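# Build an 8 cm three-rod train matching the green rod

## Task

Using three rods other than the green one, each of a distinct colour, lay out a single straight train whose total length equals the green rod's 8 cm. Lengths by colour in cm: blue 1, magenta 2, grey 3, orange 4, lime 5, purple 6, red 7, green 8, pink 9, turquoise 10, so blue+magenta+lime or blue+grey+orange both work. All three rods must rest flat on the table surface itself, in one straight line, each end touching the next, with no step or kink. No second train may be built.

## Robot and tools

Robot: two arms, left_arm and right_arm. left_arm has a left hand and right_arm a right hand; the left hand mirrors the right one. Base positions in the scene frame: left_arm at (+0.009, +0.360, 0) m, right_arm at (+0.011, -0.274, 0) m, each turned a few degrees about z.

Frames: the scene frame has its origin on the table top midway between the nominal bases, +x out over the table, +z up, and +y toward left_arm. Camera names do not match image sides. Each arm reports its hand point position (m) and end_effector_quat_wxyz in its own base frame. Fixed cameras and the table use the scene frame. The hand point sits 0.05 m in front of the palm and 0.15 m out from the wrist face. Its +z runs along straight fingers, which extend 0.06 to 0.07 m past it; +y points out of the palm; +x points away from the thumb on the right hand and toward the thumb on the left. Fingers lie 0.06 m behind the point along -y. A wrist bracket on the little-finger side can strike things. Resting positions often sit 1 to 3 cm (sometimes 5 cm) below or short of the command, which alone does not mean contact.

A row is 28 numbers, each in [-1, 1], always covering both arms: left_arm dx, dy, dz, rx, ry, rz; left hand thumb_turn, thumb_bend, index, middle, ring, little; left force_limit, speed; then the same 14 for right_arm. The six pose numbers are an offset, not a pose, measured from that arm's Hand target at the start of the action, along that arm's own base axes; 1.0 equals 0.6 m for dx, dy, dz and 180 degrees for rx, ry, rz, which form one rotation vector turning about the Hand target position. Every row in an action is counted from that same start, not from the row before. All zeros re-requests the current Hand target. The six motor numbers are absolute targets: -1 open/straight, +1 closed/curled (thumb_turn +1 puts the thumb in front of the palm). Alternatively put grasp numbers a, b, c in the first three motor places and exactly 0 in the last three: a curls index and middle and bends the thumb, b curls ring and little, c swings the thumb in front; (0,0,0) is a fully open hand. force_limit maps -1..+1 to about 0..10 N at the fingertip (15 N for thumb motors). speed rises from near zero at -1 to full at +0.48 and above; use -0.94 or lower for gentle closing. To leave a hand unchanged, resend the eight numbers last executed for it. A good grip spans objects about 0.035 to 0.065 m thick with the thumb in front.

Tools:
execute_actions(actions, cameras): actions is a list of actions; each action is a list of up to 15 rows (one per 1/30 s step), the last row held to fill 15 steps. An empty list returns camera images.
move(target, speed, blend, blocking, cameras): target is one 28-number row or a list of up to 15 rows, each an offset from the Hand targets at the move's start (not chained). speed is top hand speed in m/s, 0.002 to 4.3, default 0.25, one value or one per target. blend in metres rounds corners; 0 stops at each. blocking=false returns after about 0.5 s while motion continues. Paths are straight, total at most 10 s, and do not avoid obstacles. Hand numbers of a later row are sent on arrival at that row.
wait(seconds 0 to 10, cameras): lets time pass holding commands.
stop(cameras): brakes a running move.
zoom_image(camera, region): camera is cam_high, cam_low, cam_left_wrist or cam_right_wrist; region [x0, y0, x1, y1] in pixels of the latest full image (896x504), at most 504 wide and high.
show_instructions(): shows reference pages.
finished_scene(scene=1): ends the scene permanently.

Results: each arm's end_effector_position, quaternion, Hand target (last commanded pose after clipping, the base for next offsets), joint positions, velocities and torques, hand_measured, hand_stopped_by (moving, target, force, stalled, fault) and hand_load_n, each in motor order. A grip is lost when hand_load_n drops near 0. move adds a move: line with how it ended (done, off_target, moving, held, fault) and which limits acted (paced = pose clipped, held = steps withheld). Orientation commands are clipped to within 40 degrees of the measured one per step.

Cautions: do not drop rods, release them while moving, or let anything leave the table. Avoid fast contact, hard presses against the table, and any contact between the two hands or arms. Keep paths away from an arm's own base. Long holds, stretched arms or pushing at unreachable poses heat motors; at 100 °C an arm collapses for 30 to 60 s. Thinking time lets the scene run. Loose objects may occasionally be nudged, so check the final layout before finishing.

Each tool is called as name(argument=value, ...), one argument or row to a line, values as JSON.

Reference images:

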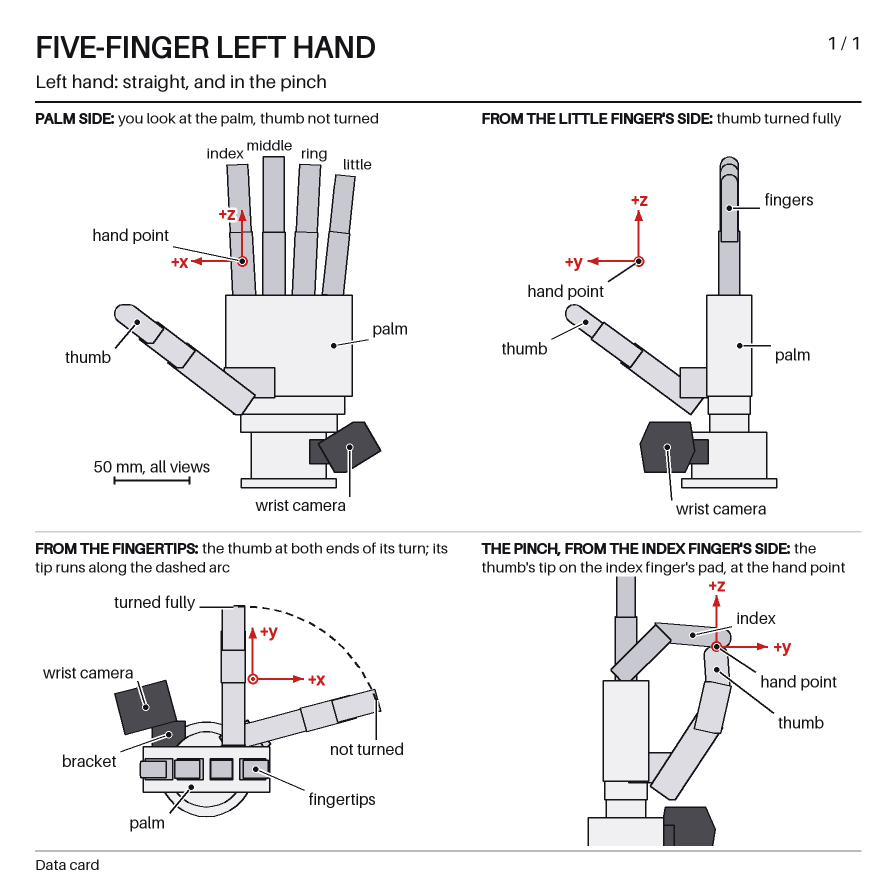

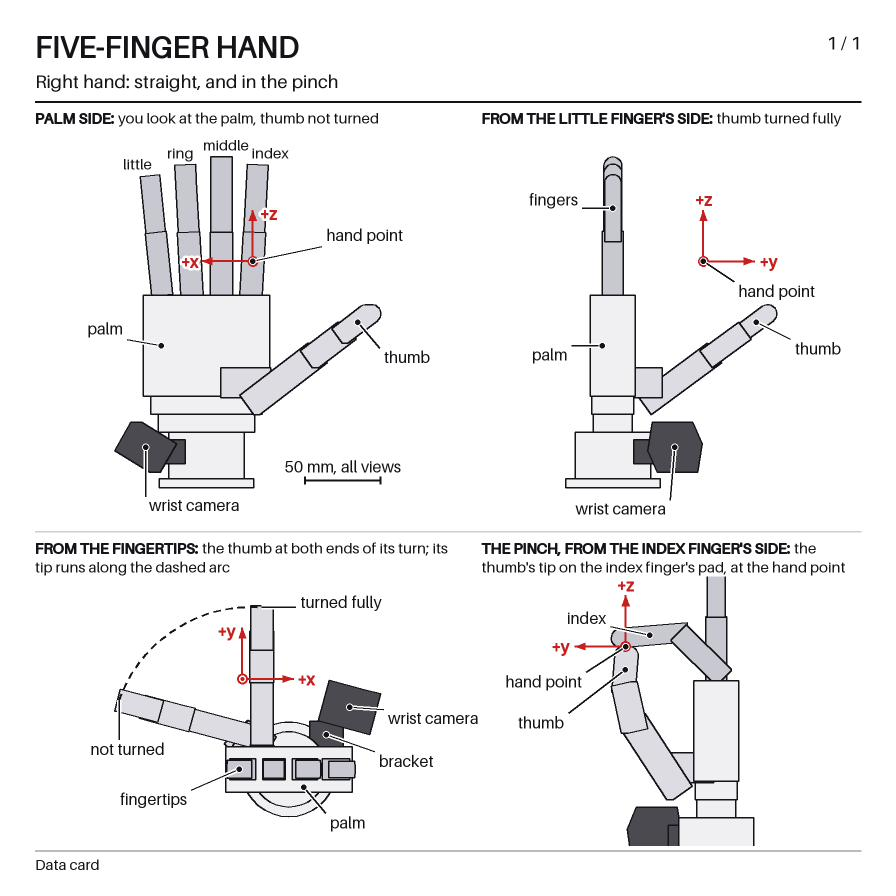

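## Session

execute_actions(
  actions=[],
)

Scene clock: 0.00 s.
left_arm: end_effector_position=(+0.2447, -0.4619, +0.3116) hand_measured=(-1.000, -1.000, -1.000, -1.000, -1.000, -1.000) hand_load_n=(+0.0, +0.0, +0.0, +0.0, +0.0, +0.0) hand_stopped_by=(target, target, target, target, target, target) hand_force_limit=0.00 hand_speed=-0.80 end_effector_quat_wxyz=(-0.039, -0.107, +0.939, -0.324) | right_arm: end_effector_position=(+0.3422, -0.1659, +0.2050) hand_measured=(-1.000, -1.000, -1.000, -1.000, -1.000, -1.000) hand_load_n=(+0.0, +0.0, +0.0, +0.5, +0.0, +0.0) hand_stopped_by=(target, target, target, target, target, target) hand_force_limit=0.00 hand_speed=-0.80 end_effector_quat_wxyz=(+0.270, +0.011, +0.920, +0.284)
Joint positions: left_arm=[-0.923 1.497 1.617 -1.135 0.385 0.31] | right_arm=[-0.941 1.456 1.055 -1.344 -0.791 0.581]
Joint velocities: within noise
Joint torques (N m): no reading
Motor temperatures (°C): left_arm=[34 35 31 27 27 27] | right_arm=[31 33 30 33 29 28]
Heat: left arm: hottest shoulder 35 °C; right arm: hottest shoulder 33 °C.
Hand target: left_arm +0.2480, -0.4663, +0.3220; -0.033, -0.104, +0.936, -0.334 | right_arm +0.3464, -0.1716, +0.2130; +0.277, +0.006, +0.921, +0.274

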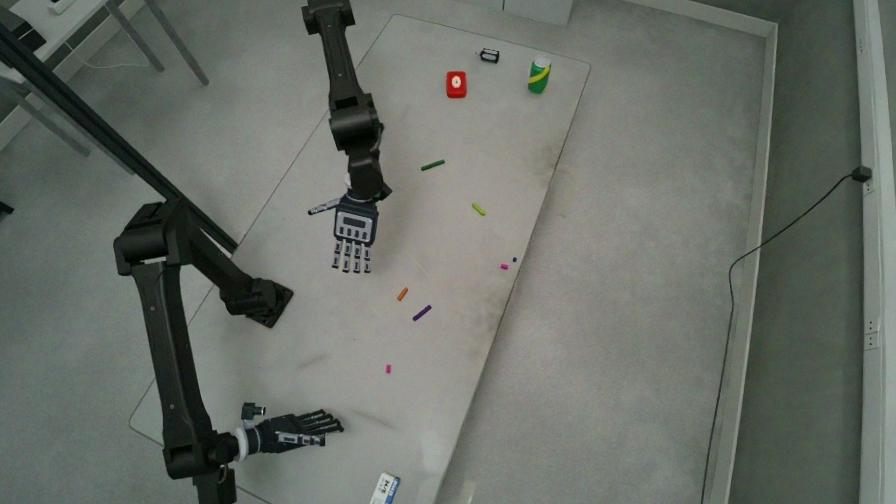

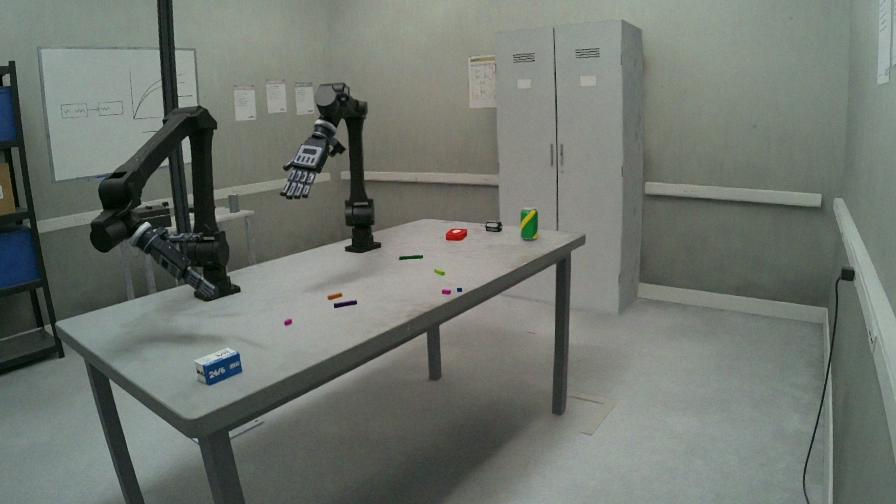

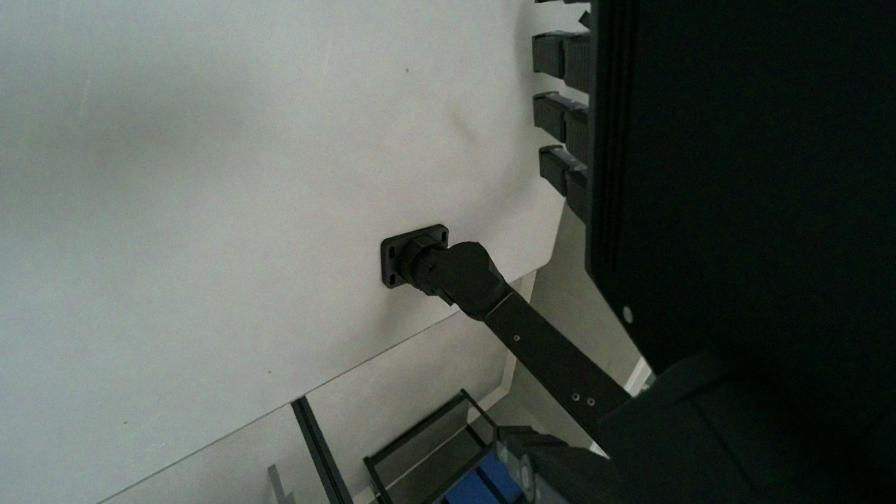

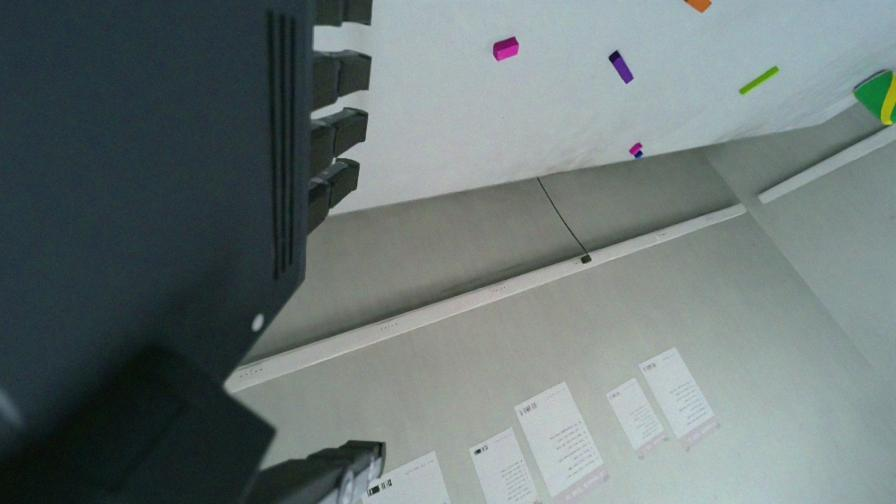

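zoom_image(
  camera="cam_high",
  region=[380, 140, 580, 390],
)

zoom_image(
  camera="cam_high",
  region=[460, 190, 540, 290],
)

zoom_image(
  camera="cam_low",
  region=[370, 210, 600, 320],
)

zoom_image(
  camera="cam_right_wrist",
  region=[450, 0, 896, 250],
)

Scaled by 2.016 from the camera's 896x504 image, which has a finer 1280x720 frame.

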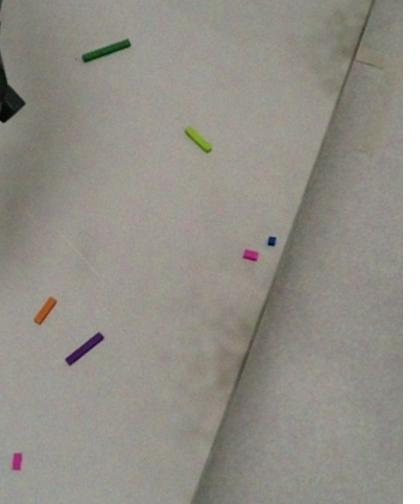

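Scaled by 5.040 from the camera's 896x504 image, which has a finer 1280x720 frame.

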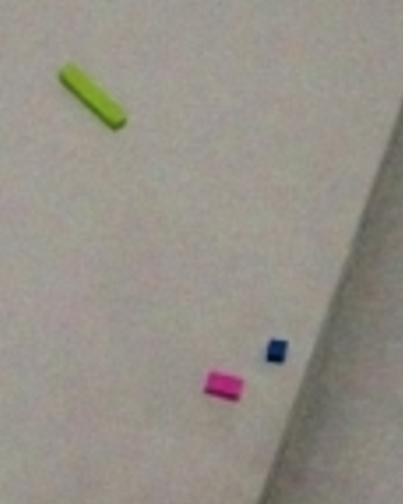

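Scaled by 2.191 from the camera's 896x504 image, which has a finer 1280x720 frame.

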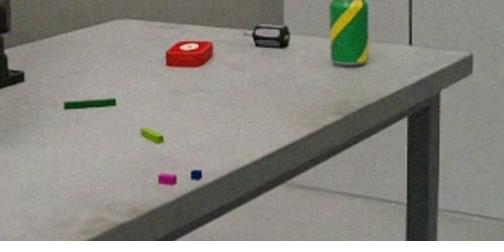

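Scaled by 1.130 from the camera's 896x504 image, which has a finer 1280x720 frame.

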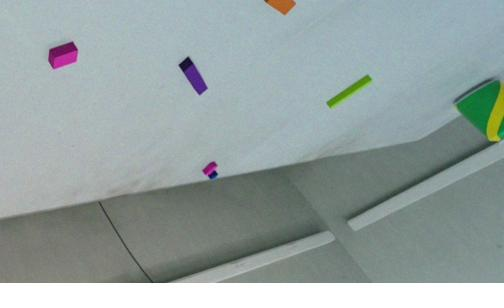

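move(
  target=[0.287, 0.61, 0.063, 0, 0, 0.278, 0, 0, 0, 0, 0, 0, 0, -0.8, 0, 0, 0, 0, 0, 0, 0, 0, 0, 0, 0, 0, 0, -0.8],
  speed=0.3,
)

Scene clock: 107.60 s.
left_arm: end_effector_position=(+0.4139, -0.0968, +0.3441) hand_measured=(-1.000, -1.000, -1.000, -1.000, -1.000, -1.000) hand_load_n=(-0.5, +0.0, +0.0, +0.0, +0.0, +0.0) hand_stopped_by=(target, target, target, target, target, target) hand_force_limit=0.00 hand_speed=-0.80 end_effector_quat_wxyz=(+0.103, -0.501, +0.802, -0.309) | right_arm: end_effector_position=(+0.3422, -0.1659, +0.2050) hand_measured=(-1.000, -1.000, -1.000, -1.000, -1.000, -1.000) hand_load_n=(+0.0, -0.5, -0.5, +0.0, +0.0, +0.0) hand_stopped_by=(target, target, target, target, target, target) hand_force_limit=0.00 hand_speed=-0.80 end_effector_quat_wxyz=(+0.270, +0.011, +0.920, +0.284)
Joint positions: left_arm=[-0.031 1.255 1.466 -1.229 0.388 0.311] | right_arm=[-0.941 1.456 1.055 -1.344 -0.791 0.581]
Joint torques (N m): left_arm=[-0.03 -6.01 12.22 0.79 0.48 0.23] | right_arm=[0.73 -10.58 10.29 0.21 -0.51 0.01]
Motor temperatures (°C): left_arm=[33 38 42 27 27 27] | right_arm=[30 35 46 33 30 28]
Heat: left arm: hottest elbow 42 °C; right arm: hottest elbow 46 °C.
Hand target: left_arm +0.4202, -0.1003, +0.3599; +0.111, -0.490, +0.804, -0.317 | right_arm +0.3464, -0.1716, +0.2130; +0.277, +0.006, +0.921, +0.274
Off the commanded pose: left_arm 0.017 m, 2 deg | right_arm 0.011 m, 2 deg.
move: off_target (left_arm, right_arm)

move(
  target=[-0.233, 0.717, 0, 0, 0, 0.333, 0, 0, 0, 0, 0, 0, 0, -0.8, 0, 0, 0, 0, 0, 0, 0, 0, 0, 0, 0, 0, 0, -0.8],
  speed=0.3,
)

Scene clock: 111.60 s.
left_arm: end_effector_position=(+0.2728, +0.3203, +0.3410) hand_measured=(-1.000, -1.000, -1.000, -1.000, -1.000, -1.000) hand_load_n=(+0.0, +0.0, +0.0, +0.0, +0.0, +0.0) hand_stopped_by=(target, target, target, target, target, target) hand_force_limit=0.00 hand_speed=-0.80 end_effector_quat_wxyz=(-0.231, +0.833, -0.452, +0.218) | right_arm: end_effector_position=(+0.3422, -0.1659, +0.2050) hand_measured=(-1.000, -1.000, -1.000, -1.000, -1.000, -1.000) hand_load_n=(+0.0, +0.0, +0.0, +0.0, +0.0, +0.0) hand_stopped_by=(target, target, target, target, target, target) hand_force_limit=0.00 hand_speed=-0.80 end_effector_quat_wxyz=(+0.270, +0.011, +0.920, +0.284)
Joint positions: left_arm=[1.071 1.277 1.484 -1.275 0.425 0.384] | right_arm=[-0.941 1.456 1.055 -1.344 -0.791 0.581]
Joint torques (N m): left_arm=[-0.03 -6.83 12.16 1.5 0.3 0.06] | right_arm=[0.73 -10.58 10.32 0.23 -0.5 0]
Heat: left arm: hottest elbow 42 °C; right arm: hottest elbow 46 °C.
Hand target: left_arm +0.2803, +0.3300, +0.3601; -0.255, +0.826, -0.452, +0.219 | right_arm +0.3464, -0.1716, +0.2130; +0.277, +0.006, +0.921, +0.274
Off the commanded pose: left_arm 0.023 m, 3 deg | right_arm 0.011 m, 2 deg.
move: off_target (left_arm, right_arm)

move(
  target=[0,0,0,0,0,0, 0, 0, 0, 0, 0, 0, 0, -0.8, -0.195, 0.805, 0.06, 0, 0, 0.444, 0, 0, 0, 0, 0, 0, 0, -0.8],
  speed=0.35,
)

Scene clock: 172.87 s.
left_arm: end_effector_position=(+0.2728, +0.3203, +0.3410) hand_measured=(-1.000, -1.000, -1.000, -1.000, -1.000, -1.000) hand_load_n=(+0.0, +0.0, +0.0, +0.0, +0.0, +0.0) hand_stopped_by=(target, target, target, target, target, target) hand_force_limit=0.00 hand_speed=-0.80 end_effector_quat_wxyz=(-0.231, +0.834, -0.452, +0.218) | right_arm: end_effector_position=(+0.2140, +0.3052, +0.2371) hand_measured=(-1.000, -1.000, -1.000, -1.000, -1.000, -1.000) hand_load_n=(+0.0, +0.0, +0.0, +0.0, +0.0, +0.0) hand_stopped_by=(target, target, target, target, target, target) hand_force_limit=0.00 hand_speed=-0.80 end_effector_quat_wxyz=(+0.016, -0.585, +0.709, +0.393)
Joint positions: left_arm=[1.071 1.277 1.484 -1.275 0.425 0.383] | right_arm=[0.459 1.415 1.099 -1.449 -0.791 0.57]
Joint torques (N m): left_arm=[0.38 -6.89 12.18 1.48 0.29 0.06] | right_arm=[0.15 -9.29 12.52 0.46 -0.52 0.12]
Motor temperatures (°C): left_arm=[33 38 51 27 27 27] | right_arm=[30 36 48 32 30 28]
Heat: left arm: hottest elbow 51 °C; right arm: hottest elbow 48 °C.
Hand target: left_arm +0.2803, +0.3300, +0.3601; -0.255, +0.826, -0.452, +0.219 | right_arm +0.2294, +0.3113, +0.2489; +0.036, -0.587, +0.710, +0.388
Off the commanded pose: left_arm 0.023 m, 3 deg | right_arm 0.020 m, 2 deg.
move: off_target (left_arm, right_arm)

move(
  target=[0,0,0,0,0,0, 0, 0, 0, 0, 0, 0, 0, -0.8, 0.442, 0.2035, -0.148, 0.0414, -0.5168, 0.2155, 1, -0.35, -0.2, -0.2, -1, -1, -0.5, -0.3],
  speed=0.3,
  cameras=["all"],
)

Scene clock: 182.50 s.
left_arm: end_effector_position=(+0.2728, +0.3203, +0.3410) hand_measured=(-1.000, -1.000, -1.000, -1.000, -1.000, -1.000) hand_load_n=(+0.0, +0.0, +0.0, +0.0, +0.0, +0.0) hand_stopped_by=(target, target, target, target, target, target) hand_force_limit=0.00 hand_speed=-0.80 end_effector_quat_wxyz=(-0.231, +0.834, -0.452, +0.218) | right_arm: end_effector_position=(+0.4871, +0.4221, +0.1531) hand_measured=(+1.000, -0.350, -0.200, -0.200, -1.000, -1.000) hand_load_n=(+0.0, +0.0, +0.0, +0.0, +0.0, +0.0) hand_stopped_by=(target, target, target, target, target, target) hand_force_limit=-0.50 hand_speed=-0.30 end_effector_quat_wxyz=(-0.436, +0.860, -0.242, +0.109)
Joint positions: left_arm=[1.071 1.277 1.484 -1.275 0.425 0.383] | right_arm=[0.586 1.683 1.322 -0.332 -0.367 -0.262]
Joint torques (N m): left_arm=[0.21 -6.77 12.14 1.44 0.28 0.05] | right_arm=[1.32 -15.27 12.31 2.39 -0.01 -0.12]
Heat: left arm: hottest elbow 51 °C; right arm: hottest elbow 48 °C.
Hand target: left_arm +0.2803, +0.3300, +0.3601; -0.255, +0.826, -0.452, +0.219 | right_arm +0.4946, +0.4336, +0.1605; -0.446, +0.857, -0.229, +0.119
Off the commanded pose: left_arm 0.023 m, 3 deg | right_arm 0.015 m, 2 deg.
move: off_target (left_arm, right_arm)
camera_calibration:
cam_left_wrist: T_world_to_cam=[[0.720671, 0.299733, 0.625134, -0.512765], [-0.0167682, -0.893909, 0.447934, 0.133192], [0.693074, -0.333296, -0.639189, 0.249629], [0, 0, 0, 1]] pos_world=[0.198757, 0.355955, 0.420445]
cam_right_wrist: T_world_to_cam=[[-0.0674375, -0.579614, -0.812096, 0.407544], [-0.991258, -0.0535884, 0.120563, 0.487043], [-0.113399, 0.813127, -0.570933, -0.0902546], [0, 0, 0, 1]] pos_world=[0.500035, 0.335707, 0.220717]

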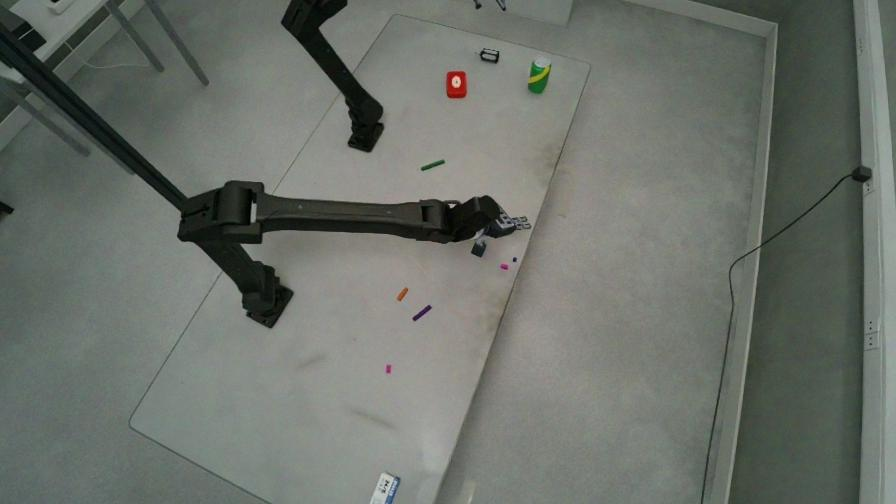

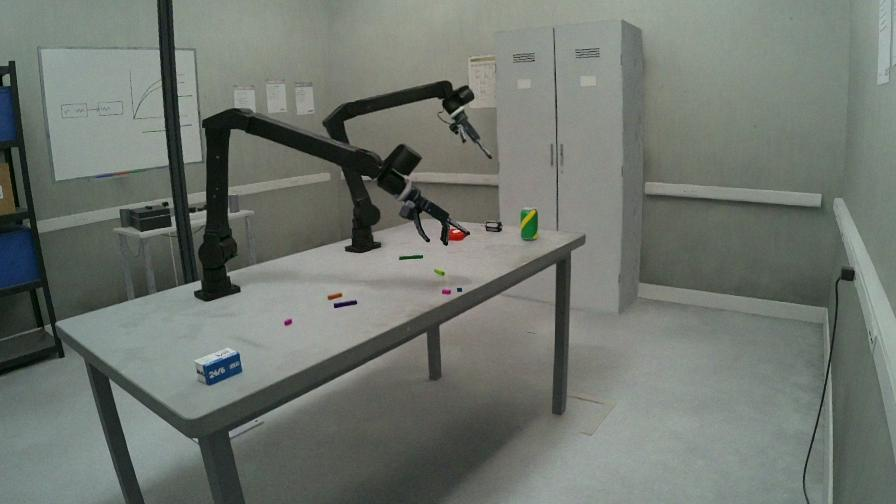

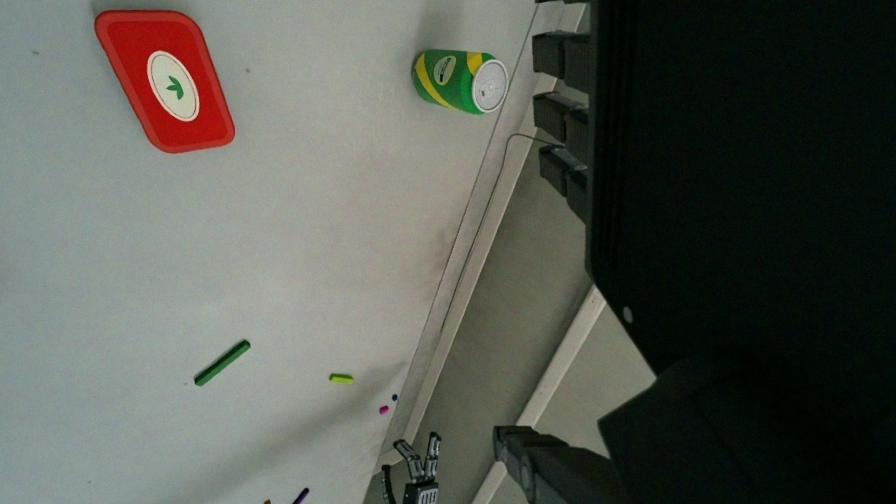

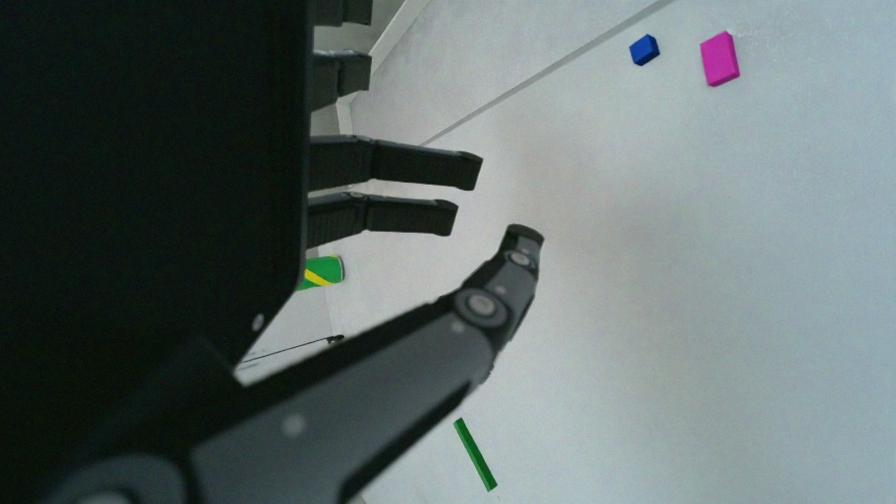

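move(
  target=[0,0,0,0,0,0, 0, 0, 0, 0, 0, 0, 0, -0.8, 0.109, -0.0593, -0.1258, 0, 0, 0.139, 1, -0.35, -0.2, -0.2, -1, -1, -0.5, -0.3],
  speed=0.2,
  cameras=["cam_right_wrist", "cam_low"],
)

Scene clock: 201.93 s.
left_arm: end_effector_position=(+0.2728, +0.3203, +0.3410) hand_measured=(-1.000, -1.000, -1.000, -1.000, -1.000, -1.000) hand_load_n=(-0.5, +0.0, +0.0, +0.0, +0.0, +0.0) hand_stopped_by=(target, target, target, target, target, target) hand_force_limit=0.00 hand_speed=-0.80 end_effector_quat_wxyz=(-0.231, +0.834, -0.452, +0.218) | right_arm: end_effector_position=(+0.5419, +0.3923, +0.0683) hand_measured=(+1.000, -0.350, -0.200, -0.200, -1.000, -1.000) hand_load_n=(+0.0, +0.0, +0.0, +0.0, +0.0, +0.0) hand_stopped_by=(target, target, target, target, target, target) hand_force_limit=-0.50 hand_speed=-0.30 end_effector_quat_wxyz=(-0.453, +0.890, -0.049, +0.004)
Joint positions: left_arm=[1.071 1.277 1.484 -1.275 0.425 0.383] | right_arm=[0.442 1.992 1.57 -0.564 -0.784 -0.771]
Joint torques (N m): left_arm=[0.32 -7 12.15 1.51 0.29 0.05] | right_arm=[0.32 -19.6 14.11 0.94 -0.51 -0.12]
Heat: left arm: hottest elbow 52 °C; right arm: hottest elbow 48 °C.
Hand target: left_arm +0.2803, +0.3300, +0.3601; -0.255, +0.826, -0.452, +0.219 | right_arm +0.5599, +0.3979, +0.0848; -0.461, +0.886, -0.038, +0.019
Off the commanded pose: left_arm 0.023 m, 3 deg | right_arm 0.025 m, 2 deg.
move: off_target (left_arm, right_arm)
camera_calibration:
cam_right_wrist: T_world_to_cam=[[0.178468, -0.54465, -0.819454, 0.178529], [-0.868997, -0.477878, 0.128364, 0.649762], [-0.461513, 0.689194, -0.558585, 0.128181], [0, 0, 0, 1]] pos_world=[0.591936, 0.319401, 0.13449]
Images, in order (width x height): cam_low 896x504, cam_right_wrist 896x504.

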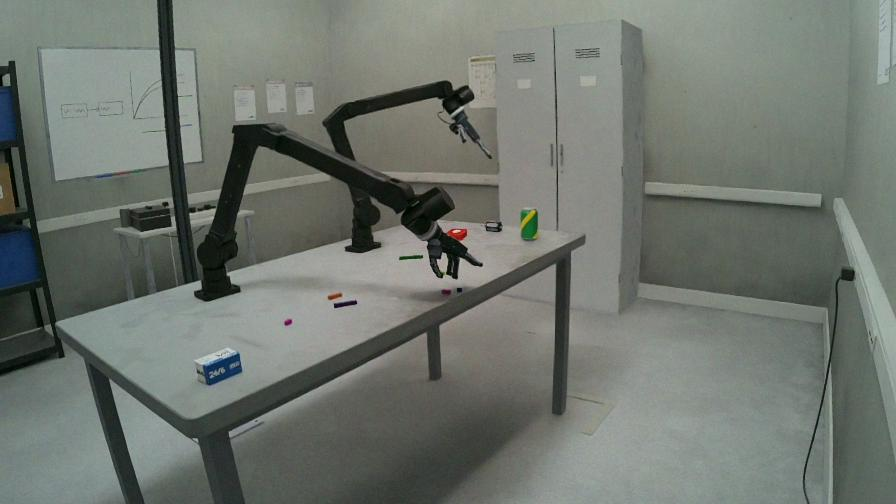

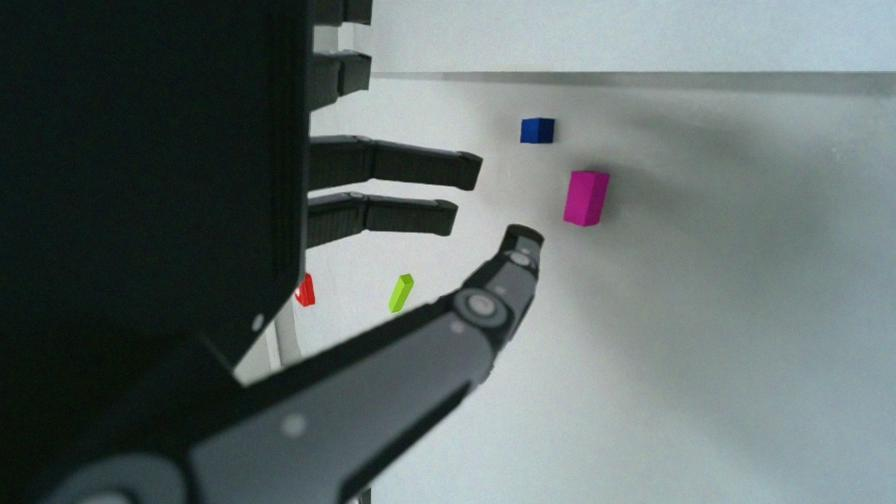

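zoom_image(
  camera="cam_right_wrist",
  region=[440, 90, 660, 270],
)

Scaled by 2.291 from the camera's 896x504 image, which has a finer 1280x720 frame.

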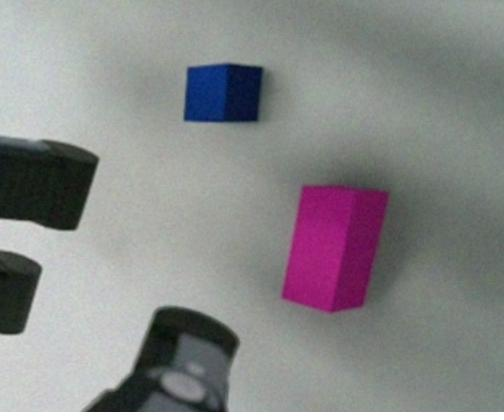

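move(
  target=[0,0,0,0,0,0, 0, 0, 0, 0, 0, 0, 0, -0.8, 0.0143, -0.001, -0.042, 0, 0, 0, 1, -0.35, -0.02, -0.02, -1, -1, -0.5, -0.3],
  speed=0.1,
  cameras=["cam_right_wrist"],
)

zoom_image(
  camera="cam_right_wrist",
  region=[420, 90, 640, 270],
)

Scene clock: 219.17 s.
left_arm: end_effector_position=(+0.2728, +0.3203, +0.3410) hand_measured=(-1.000, -1.000, -1.000, -1.000, -1.000, -1.000) hand_load_n=(+0.0, +0.0, +0.0, +0.0, +0.0, +0.0) hand_stopped_by=(target, target, target, target, target, target) hand_force_limit=0.00 hand_speed=-0.80 end_effector_quat_wxyz=(-0.231, +0.834, -0.452, +0.218) | right_arm: end_effector_position=(+0.5435, +0.3910, +0.0436) hand_measured=(+1.000, -0.350, -0.020, -0.020, -1.000, -1.000) hand_load_n=(+0.0, +0.0, +0.0, +0.0, +0.0, +0.0) hand_stopped_by=(target, target, target, target, target, target) hand_force_limit=-0.50 hand_speed=-0.30 end_effector_quat_wxyz=(-0.448, +0.893, -0.052, -0.006)
Joint positions: left_arm=[1.071 1.277 1.484 -1.275 0.425 0.383] | right_arm=[0.439 2.034 1.574 -0.555 -0.788 -0.78]
Joint torques (N m): left_arm=[0.56 -6.89 12.19 1.44 0.3 0.06] | right_arm=[0.03 -19.84 13.68 1.89 -0.51 -0.11]
Motor temperatures (°C): left_arm=[33 37 53 27 27 27] | right_arm=[30 42 50 32 30 28]
Heat: left arm: hottest elbow 53 °C; right arm: hottest elbow 50 °C.
Hand target: left_arm +0.2803, +0.3300, +0.3601; -0.255, +0.826, -0.452, +0.219 | right_arm +0.5685, +0.3974, +0.0596; -0.461, +0.886, -0.038, +0.019
Off the commanded pose: left_arm 0.023 m, 3 deg | right_arm 0.030 m, 4 deg.
move: off_target (left_arm, right_arm)
camera_calibration:
cam_right_wrist: T_world_to_cam=[[0.163782, -0.552248, -0.817434, 0.168179], [-0.863916, -0.480337, 0.151414, 0.650832], [-0.476262, 0.681395, -0.555766, 0.126971], [0, 0, 0, 1]] pos_world=[0.595191, 0.318978, 0.109496]
Images, in order (width x height): cam_right_wrist 896x504.

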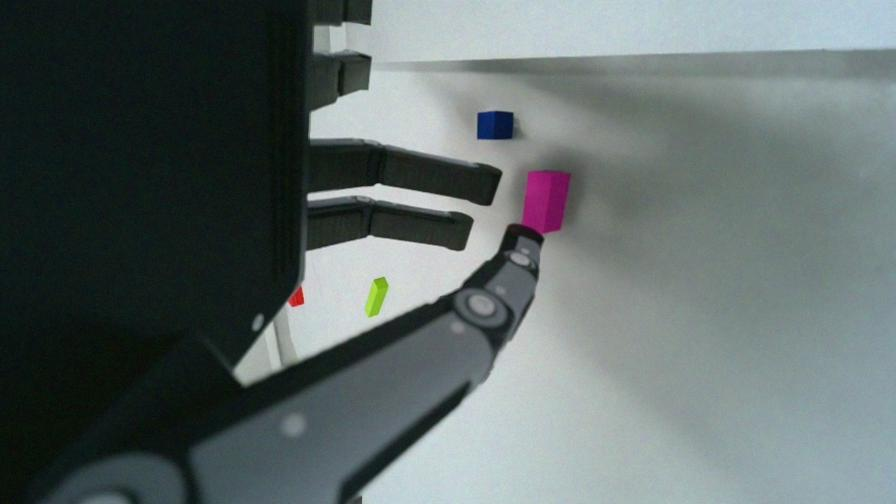

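Scaled by 2.291 from the camera's 896x504 image, which has a finer 1280x720 frame.

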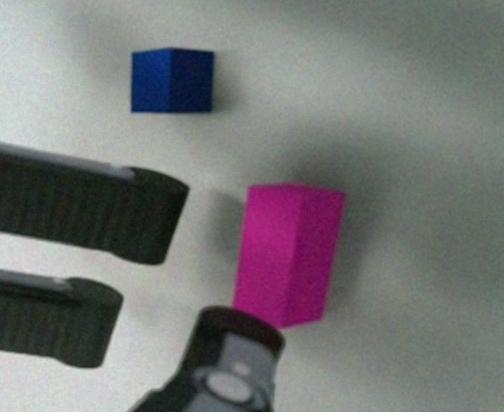

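move(
  target=[0,0,0,0,0,0, 0, 0, 0, 0, 0, 0, 0, -0.8, 0.0233, -0.005, -0.01, 0, 0, 0, 1, -0.35, -0.02, -0.02, -1, -1, -0.5, -0.3],
  speed=0.1,
  cameras=["cam_right_wrist"],
)

zoom_image(
  camera="cam_right_wrist",
  region=[420, 90, 640, 270],
)

Scene clock: 230.40 s.
left_arm: end_effector_position=(+0.2728, +0.3203, +0.3410) hand_measured=(-1.000, -1.000, -1.000, -1.000, -1.000, -1.000) hand_load_n=(-0.5, +0.0, +0.0, +0.0, +0.0, +0.0) hand_stopped_by=(target, target, target, target, target, target) hand_force_limit=0.00 hand_speed=-0.80 end_effector_quat_wxyz=(-0.231, +0.834, -0.452, +0.218) | right_arm: end_effector_position=(+0.5624, +0.3908, +0.0438) hand_measured=(+1.000, -0.350, -0.020, -0.020, -1.000, -1.000) hand_load_n=(+0.0, +0.0, +0.0, +0.0, +0.0, +0.0) hand_stopped_by=(target, target, target, target, target, target) hand_force_limit=-0.50 hand_speed=-0.30 end_effector_quat_wxyz=(-0.453, +0.890, -0.047, +0.004)
Joint positions: left_arm=[1.071 1.277 1.484 -1.275 0.425 0.383] | right_arm=[0.426 2.064 1.62 -0.555 -0.795 -0.794]
Joint torques (N m): left_arm=[0.26 -7 12.23 1.47 0.31 0.04] | right_arm=[-0.03 -19.9 13.81 1.18 -0.49 -0.11]
Heat: left arm: hottest elbow 53 °C; right arm: hottest elbow 50 °C.
Hand target: left_arm +0.2803, +0.3300, +0.3601; -0.255, +0.826, -0.452, +0.219 | right_arm +0.5826, +0.3944, +0.0536; -0.461, +0.886, -0.038, +0.020
Off the commanded pose: left_arm 0.023 m, 3 deg | right_arm 0.023 m, 2 deg.
move: off_target (left_arm, right_arm)
camera_calibration:
cam_right_wrist: T_world_to_cam=[[0.182782, -0.542382, -0.820008, 0.150792], [-0.867434, -0.481552, 0.125162, 0.670674], [-0.462762, 0.688425, -0.5585, 0.126023], [0, 0, 0, 1]] pos_world=[0.612522, 0.317994, 0.110092]
Images, in order (width x height): cam_right_wrist 896x504.

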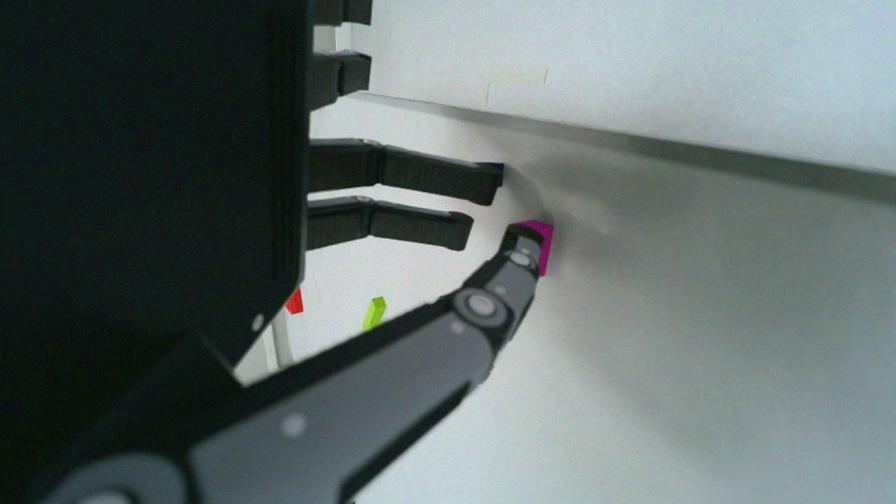

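Scaled by 2.291 from the camera's 896x504 image, which has a finer 1280x720 frame.

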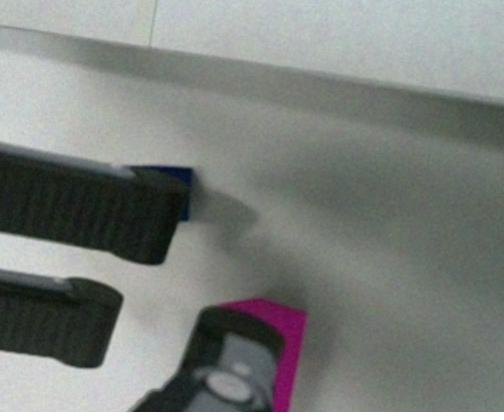

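move(
  target=[0,0,0,0,0,0, 0, 0, 0, 0, 0, 0, 0, -0.8, -0.0133, -0.003, -0.025, 0, 0, 0, 1, -0.35, -0.02, -0.02, -1, -1, -0.5, -0.3],
  speed=0.1,
  cameras=["cam_right_wrist"],
)

zoom_image(
  camera="cam_right_wrist",
  region=[420, 90, 640, 270],
)

Scene clock: 234.13 s.
left_arm: end_effector_position=(+0.2728, +0.3203, +0.3410) hand_measured=(-1.000, -1.000, -1.000, -1.000, -1.000, -1.000) hand_load_n=(-0.5, +0.0, +0.0, +0.0, +0.0, +0.0) hand_stopped_by=(target, target, target, target, target, target) hand_force_limit=0.00 hand_speed=-0.80 end_effector_quat_wxyz=(-0.231, +0.834, -0.452, +0.218) | right_arm: end_effector_position=(+0.5679, +0.3932, +0.0457) hand_measured=(+1.000, -0.350, -0.020, -0.020, -1.000, -1.000) hand_load_n=(+0.0, +0.0, +0.0, +0.0, +0.0, +0.0) hand_stopped_by=(target, target, target, target, target, target) hand_force_limit=-0.50 hand_speed=-0.30 end_effector_quat_wxyz=(-0.459, +0.887, -0.041, +0.015)
Joint positions: left_arm=[1.071 1.277 1.484 -1.275 0.425 0.383] | right_arm=[0.426 2.064 1.62 -0.529 -0.795 -0.795]
Joint torques (N m): left_arm=[0.26 -7 12.23 1.48 0.29 0.04] | right_arm=[0.15 -19.78 9.85 1.95 -0.43 -0.09]
Heat: left arm: hottest elbow 54 °C; right arm: hottest elbow 50 °C.
Hand target: left_arm +0.2803, +0.3300, +0.3601; -0.255, +0.826, -0.452, +0.219 | right_arm +0.5746, +0.3926, +0.0386; -0.461, +0.886, -0.038, +0.020
Off the commanded pose: left_arm 0.023 m, 3 deg | right_arm 0.010 m, 1 deg.
move: off_target (left_arm)
camera_calibration:
cam_right_wrist: T_world_to_cam=[[0.203072, -0.533306, -0.821186, 0.137624], [-0.870088, -0.482957, 0.0984835, 0.679616], [-0.449119, 0.694505, -0.562098, 0.117946], [0, 0, 0, 1]] pos_world=[0.616351, 0.319707, 0.112381]
Images, in order (width x height): cam_right_wrist 896x504.

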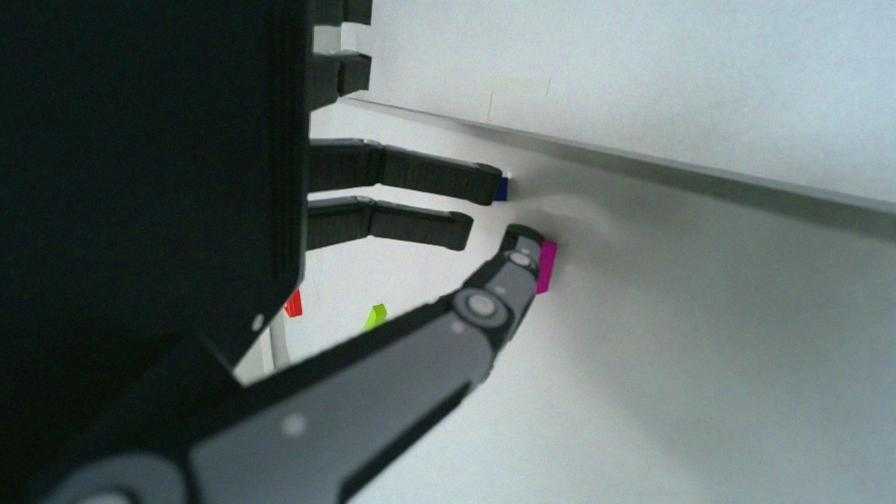

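Scaled by 2.291 from the camera's 896x504 image, which has a finer 1280x720 frame.

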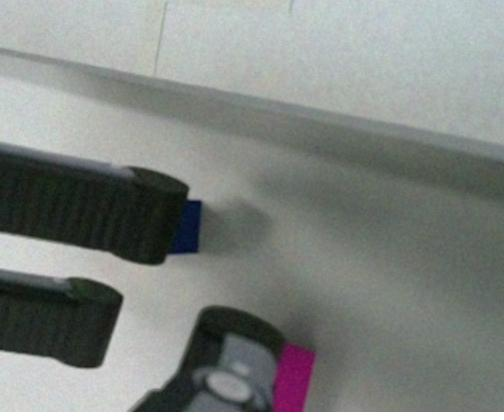

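move(
  target=[
    [0,0,0,0,0,0, 0, 0, 0, 0, 0, 0, 0, -0.8, -0.0827, -0.001, 0.0273, 0, 0, 0, 1, -0.35, -0.02, -0.02, -1, -1, -0.5, -0.3],
    [0,0,0,0,0,0, 0, 0, 0, 0, 0, 0, 0, -0.8, -0.006, 0.0023, 0.01, 0, 0, 0, 1, -0.35, -0.02, -0.02, -1, -1, -0.5, -0.3],
  ],
  speed=0.1,
  cameras=["cam_right_wrist"],
)

zoom_image(
  camera="cam_right_wrist",
  region=[420, 90, 640, 270],
)

Scene clock: 248.57 s.
left_arm: end_effector_position=(+0.2728, +0.3203, +0.3410) hand_measured=(-1.000, -1.000, -1.000, -1.000, -1.000, -1.000) hand_load_n=(+0.0, +0.0, +0.0, +0.0, +0.0, +0.0) hand_stopped_by=(target, target, target, target, target, target) hand_force_limit=0.00 hand_speed=-0.80 end_effector_quat_wxyz=(-0.231, +0.834, -0.452, +0.218) | right_arm: end_effector_position=(+0.5529, +0.3913, +0.0351) hand_measured=(+1.000, -0.350, -0.020, -0.020, -1.000, -1.000) hand_load_n=(+0.0, +0.0, +0.0, +0.0, +0.0, +0.0) hand_stopped_by=(target, target, target, target, target, target) hand_force_limit=-0.50 hand_speed=-0.30 end_effector_quat_wxyz=(-0.456, +0.889, -0.045, +0.007)
Joint positions: left_arm=[1.071 1.277 1.484 -1.275 0.425 0.383] | right_arm=[0.433 2.05 1.568 -0.503 -0.794 -0.786]
Joint torques (N m): left_arm=[0.38 -6.95 12.15 1.44 0.29 0.05] | right_arm=[-0.03 -19.37 13.48 0.88 -0.4 -0.13]
Heat: left arm: hottest elbow 54 °C; right arm: hottest elbow 49 °C.
Hand target: left_arm +0.2803, +0.3300, +0.3601; -0.255, +0.826, -0.452, +0.219 | right_arm +0.5710, +0.3940, +0.0448; -0.461, +0.886, -0.038, +0.020
Off the commanded pose: left_arm 0.023 m, 3 deg | right_arm 0.021 m, 2 deg.
move: off_target (left_arm, right_arm)
camera_calibration:
cam_right_wrist: T_world_to_cam=[[0.189251, -0.537869, -0.821512, 0.140337], [-0.867815, -0.48307, 0.116363, 0.664806], [-0.459435, 0.690899, -0.558192, 0.113523], [0, 0, 0, 1]] pos_world=[0.602526, 0.318198, 0.101298]
Images, in order (width x height): cam_right_wrist 896x504.

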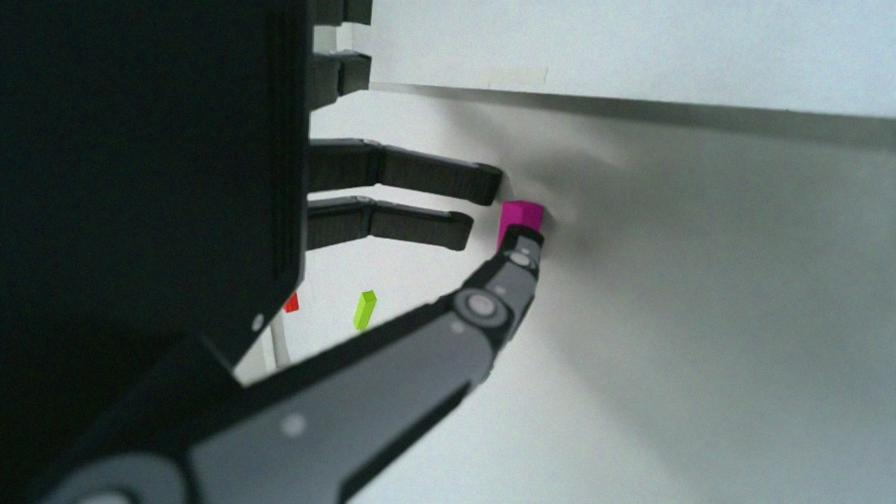

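Scaled by 2.291 from the camera's 896x504 image, which has a finer 1280x720 frame.

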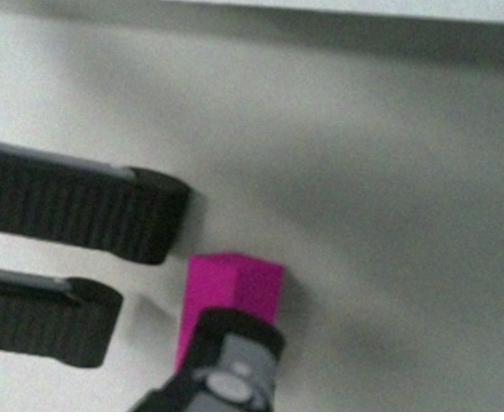

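move(
  target=[0,0,0,0,0,0, 0, 0, 0, 0, 0, 0, 0, -0.8, 0.002, 0, -0.015, 0, 0, 0, 1, -0.35, -0.02, -0.02, -1, -1, -0.5, -0.3],
  speed=0.05,
  cameras=["cam_right_wrist"],
)

zoom_image(
  camera="cam_right_wrist",
  region=[420, 90, 640, 270],
)

Scene clock: 254.63 s.
left_arm: end_effector_position=(+0.2728, +0.3203, +0.3410) hand_measured=(-1.000, -1.000, -1.000, -1.000, -1.000, -1.000) hand_load_n=(+0.0, +0.0, +0.0, +0.0, +0.0, +0.0) hand_stopped_by=(target, target, target, target, target, target) hand_force_limit=0.00 hand_speed=-0.80 end_effector_quat_wxyz=(-0.231, +0.834, -0.452, +0.218) | right_arm: end_effector_position=(+0.5530, +0.3909, +0.0344) hand_measured=(+1.000, -0.350, -0.020, -0.020, -1.000, -1.000) hand_load_n=(+0.0, +0.0, +0.0, -0.5, +0.0, +0.0) hand_stopped_by=(target, target, target, target, target, target) hand_force_limit=-0.50 hand_speed=-0.30 end_effector_quat_wxyz=(-0.456, +0.889, -0.045, +0.007)
Joint positions: left_arm=[1.071 1.277 1.484 -1.275 0.425 0.383] | right_arm=[0.432 2.051 1.568 -0.503 -0.794 -0.787]
Joint torques (N m): left_arm=[0.26 -6.95 12.19 1.5 0.3 0.07] | right_arm=[-0.03 -18.55 13.19 1.47 -0.41 -0.12]
Heat: left arm: hottest elbow 54 °C; right arm: hottest elbow 50 °C.
Hand target: left_arm +0.2803, +0.3300, +0.3601; -0.255, +0.826, -0.452, +0.219 | right_arm +0.5723, +0.3938, +0.0355; -0.461, +0.886, -0.038, +0.020
Off the commanded pose: left_arm 0.023 m, 3 deg | right_arm 0.019 m, 2 deg.
move: off_target (left_arm, right_arm)
camera_calibration:
cam_right_wrist: T_world_to_cam=[[0.188289, -0.538124, -0.821566, 0.140158], [-0.867898, -0.482703, 0.117262, 0.664798], [-0.459674, 0.690956, -0.557924, 0.113645], [0, 0, 0, 1]] pos_world=[0.602827, 0.317798, 0.100599]
Images, in order (width x height): cam_right_wrist 896x504.

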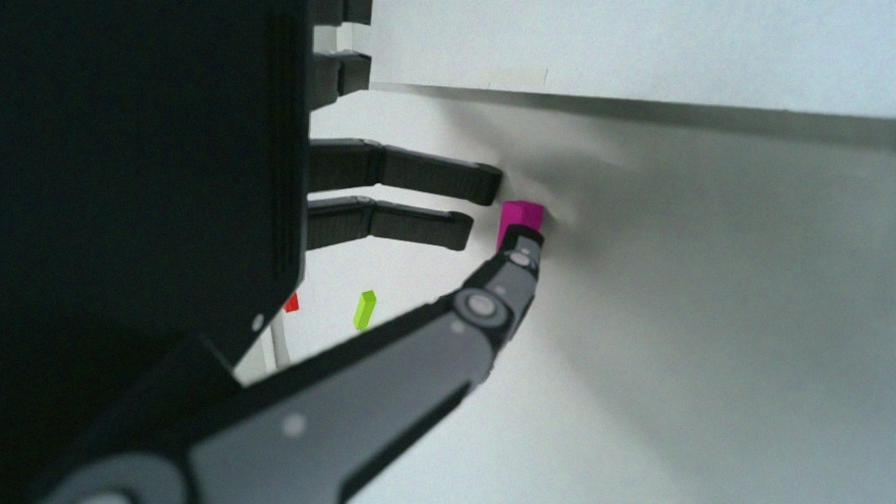

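Scaled by 2.291 from the camera's 896x504 image, which has a finer 1280x720 frame.

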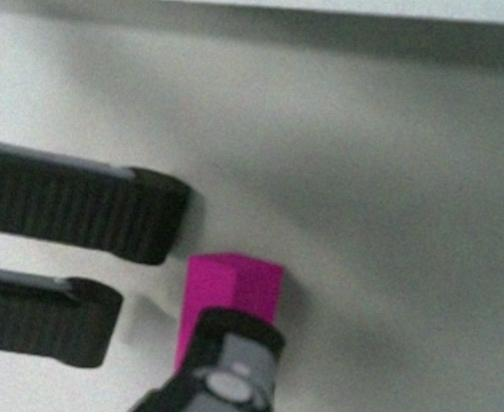

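wait(
  seconds=0.1,
  cameras=["cam_low", "cam_high"],
)

zoom_image(
  camera="cam_low",
  region=[400, 230, 500, 310],
)

Scene clock: 262.97 s.
left_arm: end_effector_position=(+0.2728, +0.3203, +0.3410) hand_measured=(-1.000, -1.000, -1.000, -1.000, -1.000, -1.000) hand_load_n=(-0.5, +0.0, +0.0, +0.0, +0.0, +0.0) hand_stopped_by=(target, target, target, target, target, target) hand_force_limit=0.00 hand_speed=-0.80 end_effector_quat_wxyz=(-0.231, +0.834, -0.452, +0.218) | right_arm: end_effector_position=(+0.5530, +0.3909, +0.0344) hand_measured=(+1.000, -0.350, -0.020, -0.020, -1.000, -1.000) hand_load_n=(+0.0, +0.0, +0.0, -0.5, +0.0, +0.0) hand_stopped_by=(target, target, target, target, target, target) hand_force_limit=-0.50 hand_speed=-0.30 end_effector_quat_wxyz=(-0.456, +0.889, -0.045, +0.007)
Joint positions: left_arm=[1.071 1.277 1.484 -1.275 0.425 0.383] | right_arm=[0.432 2.051 1.568 -0.503 -0.794 -0.787]
Joint torques (N m): left_arm=[0.38 -7.06 12.26 1.47 0.28 0.04] | right_arm=[0.15 -18.49 13.18 1.46 -0.4 -0.12]
Heat: left arm: hottest elbow 54 °C; right arm: hottest elbow 51 °C.
Hand target: left_arm +0.2803, +0.3300, +0.3601; -0.255, +0.826, -0.452, +0.219 | right_arm +0.5723, +0.3938, +0.0355; -0.461, +0.886, -0.038, +0.020
Off the commanded pose: left_arm 0.023 m, 3 deg | right_arm 0.019 m, 2 deg.
wait: 0.10 s; at rest from the start
Images, in order (width x height): cam_high 896x504, cam_low 896x504.

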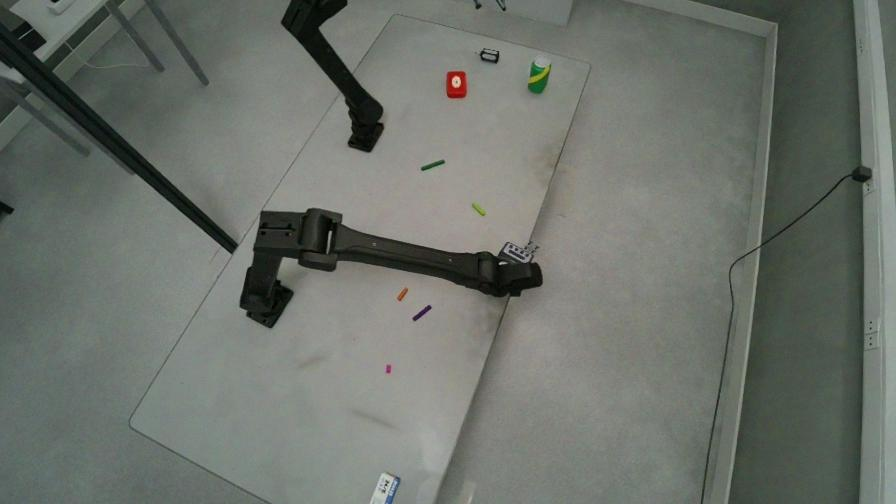

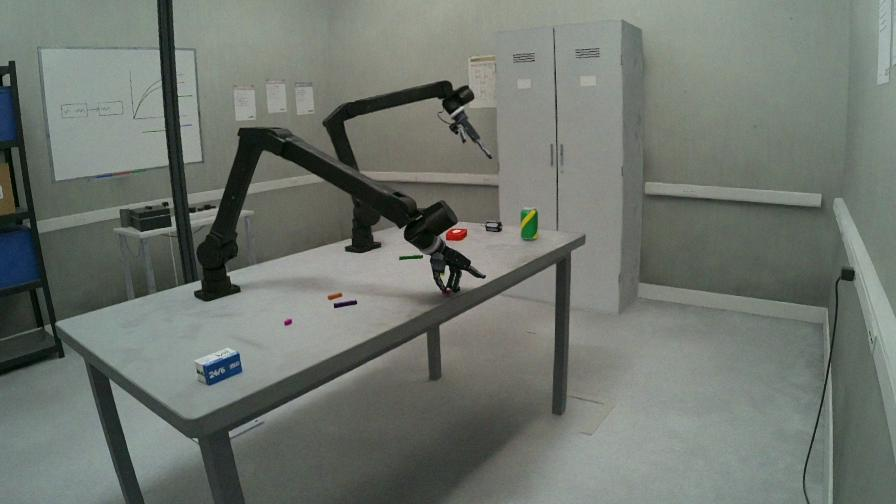

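Scaled by 5.040 from the camera's 896x504 image, which has a finer 1280x720 frame.

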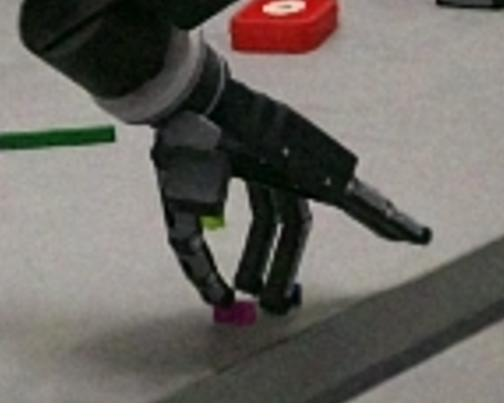

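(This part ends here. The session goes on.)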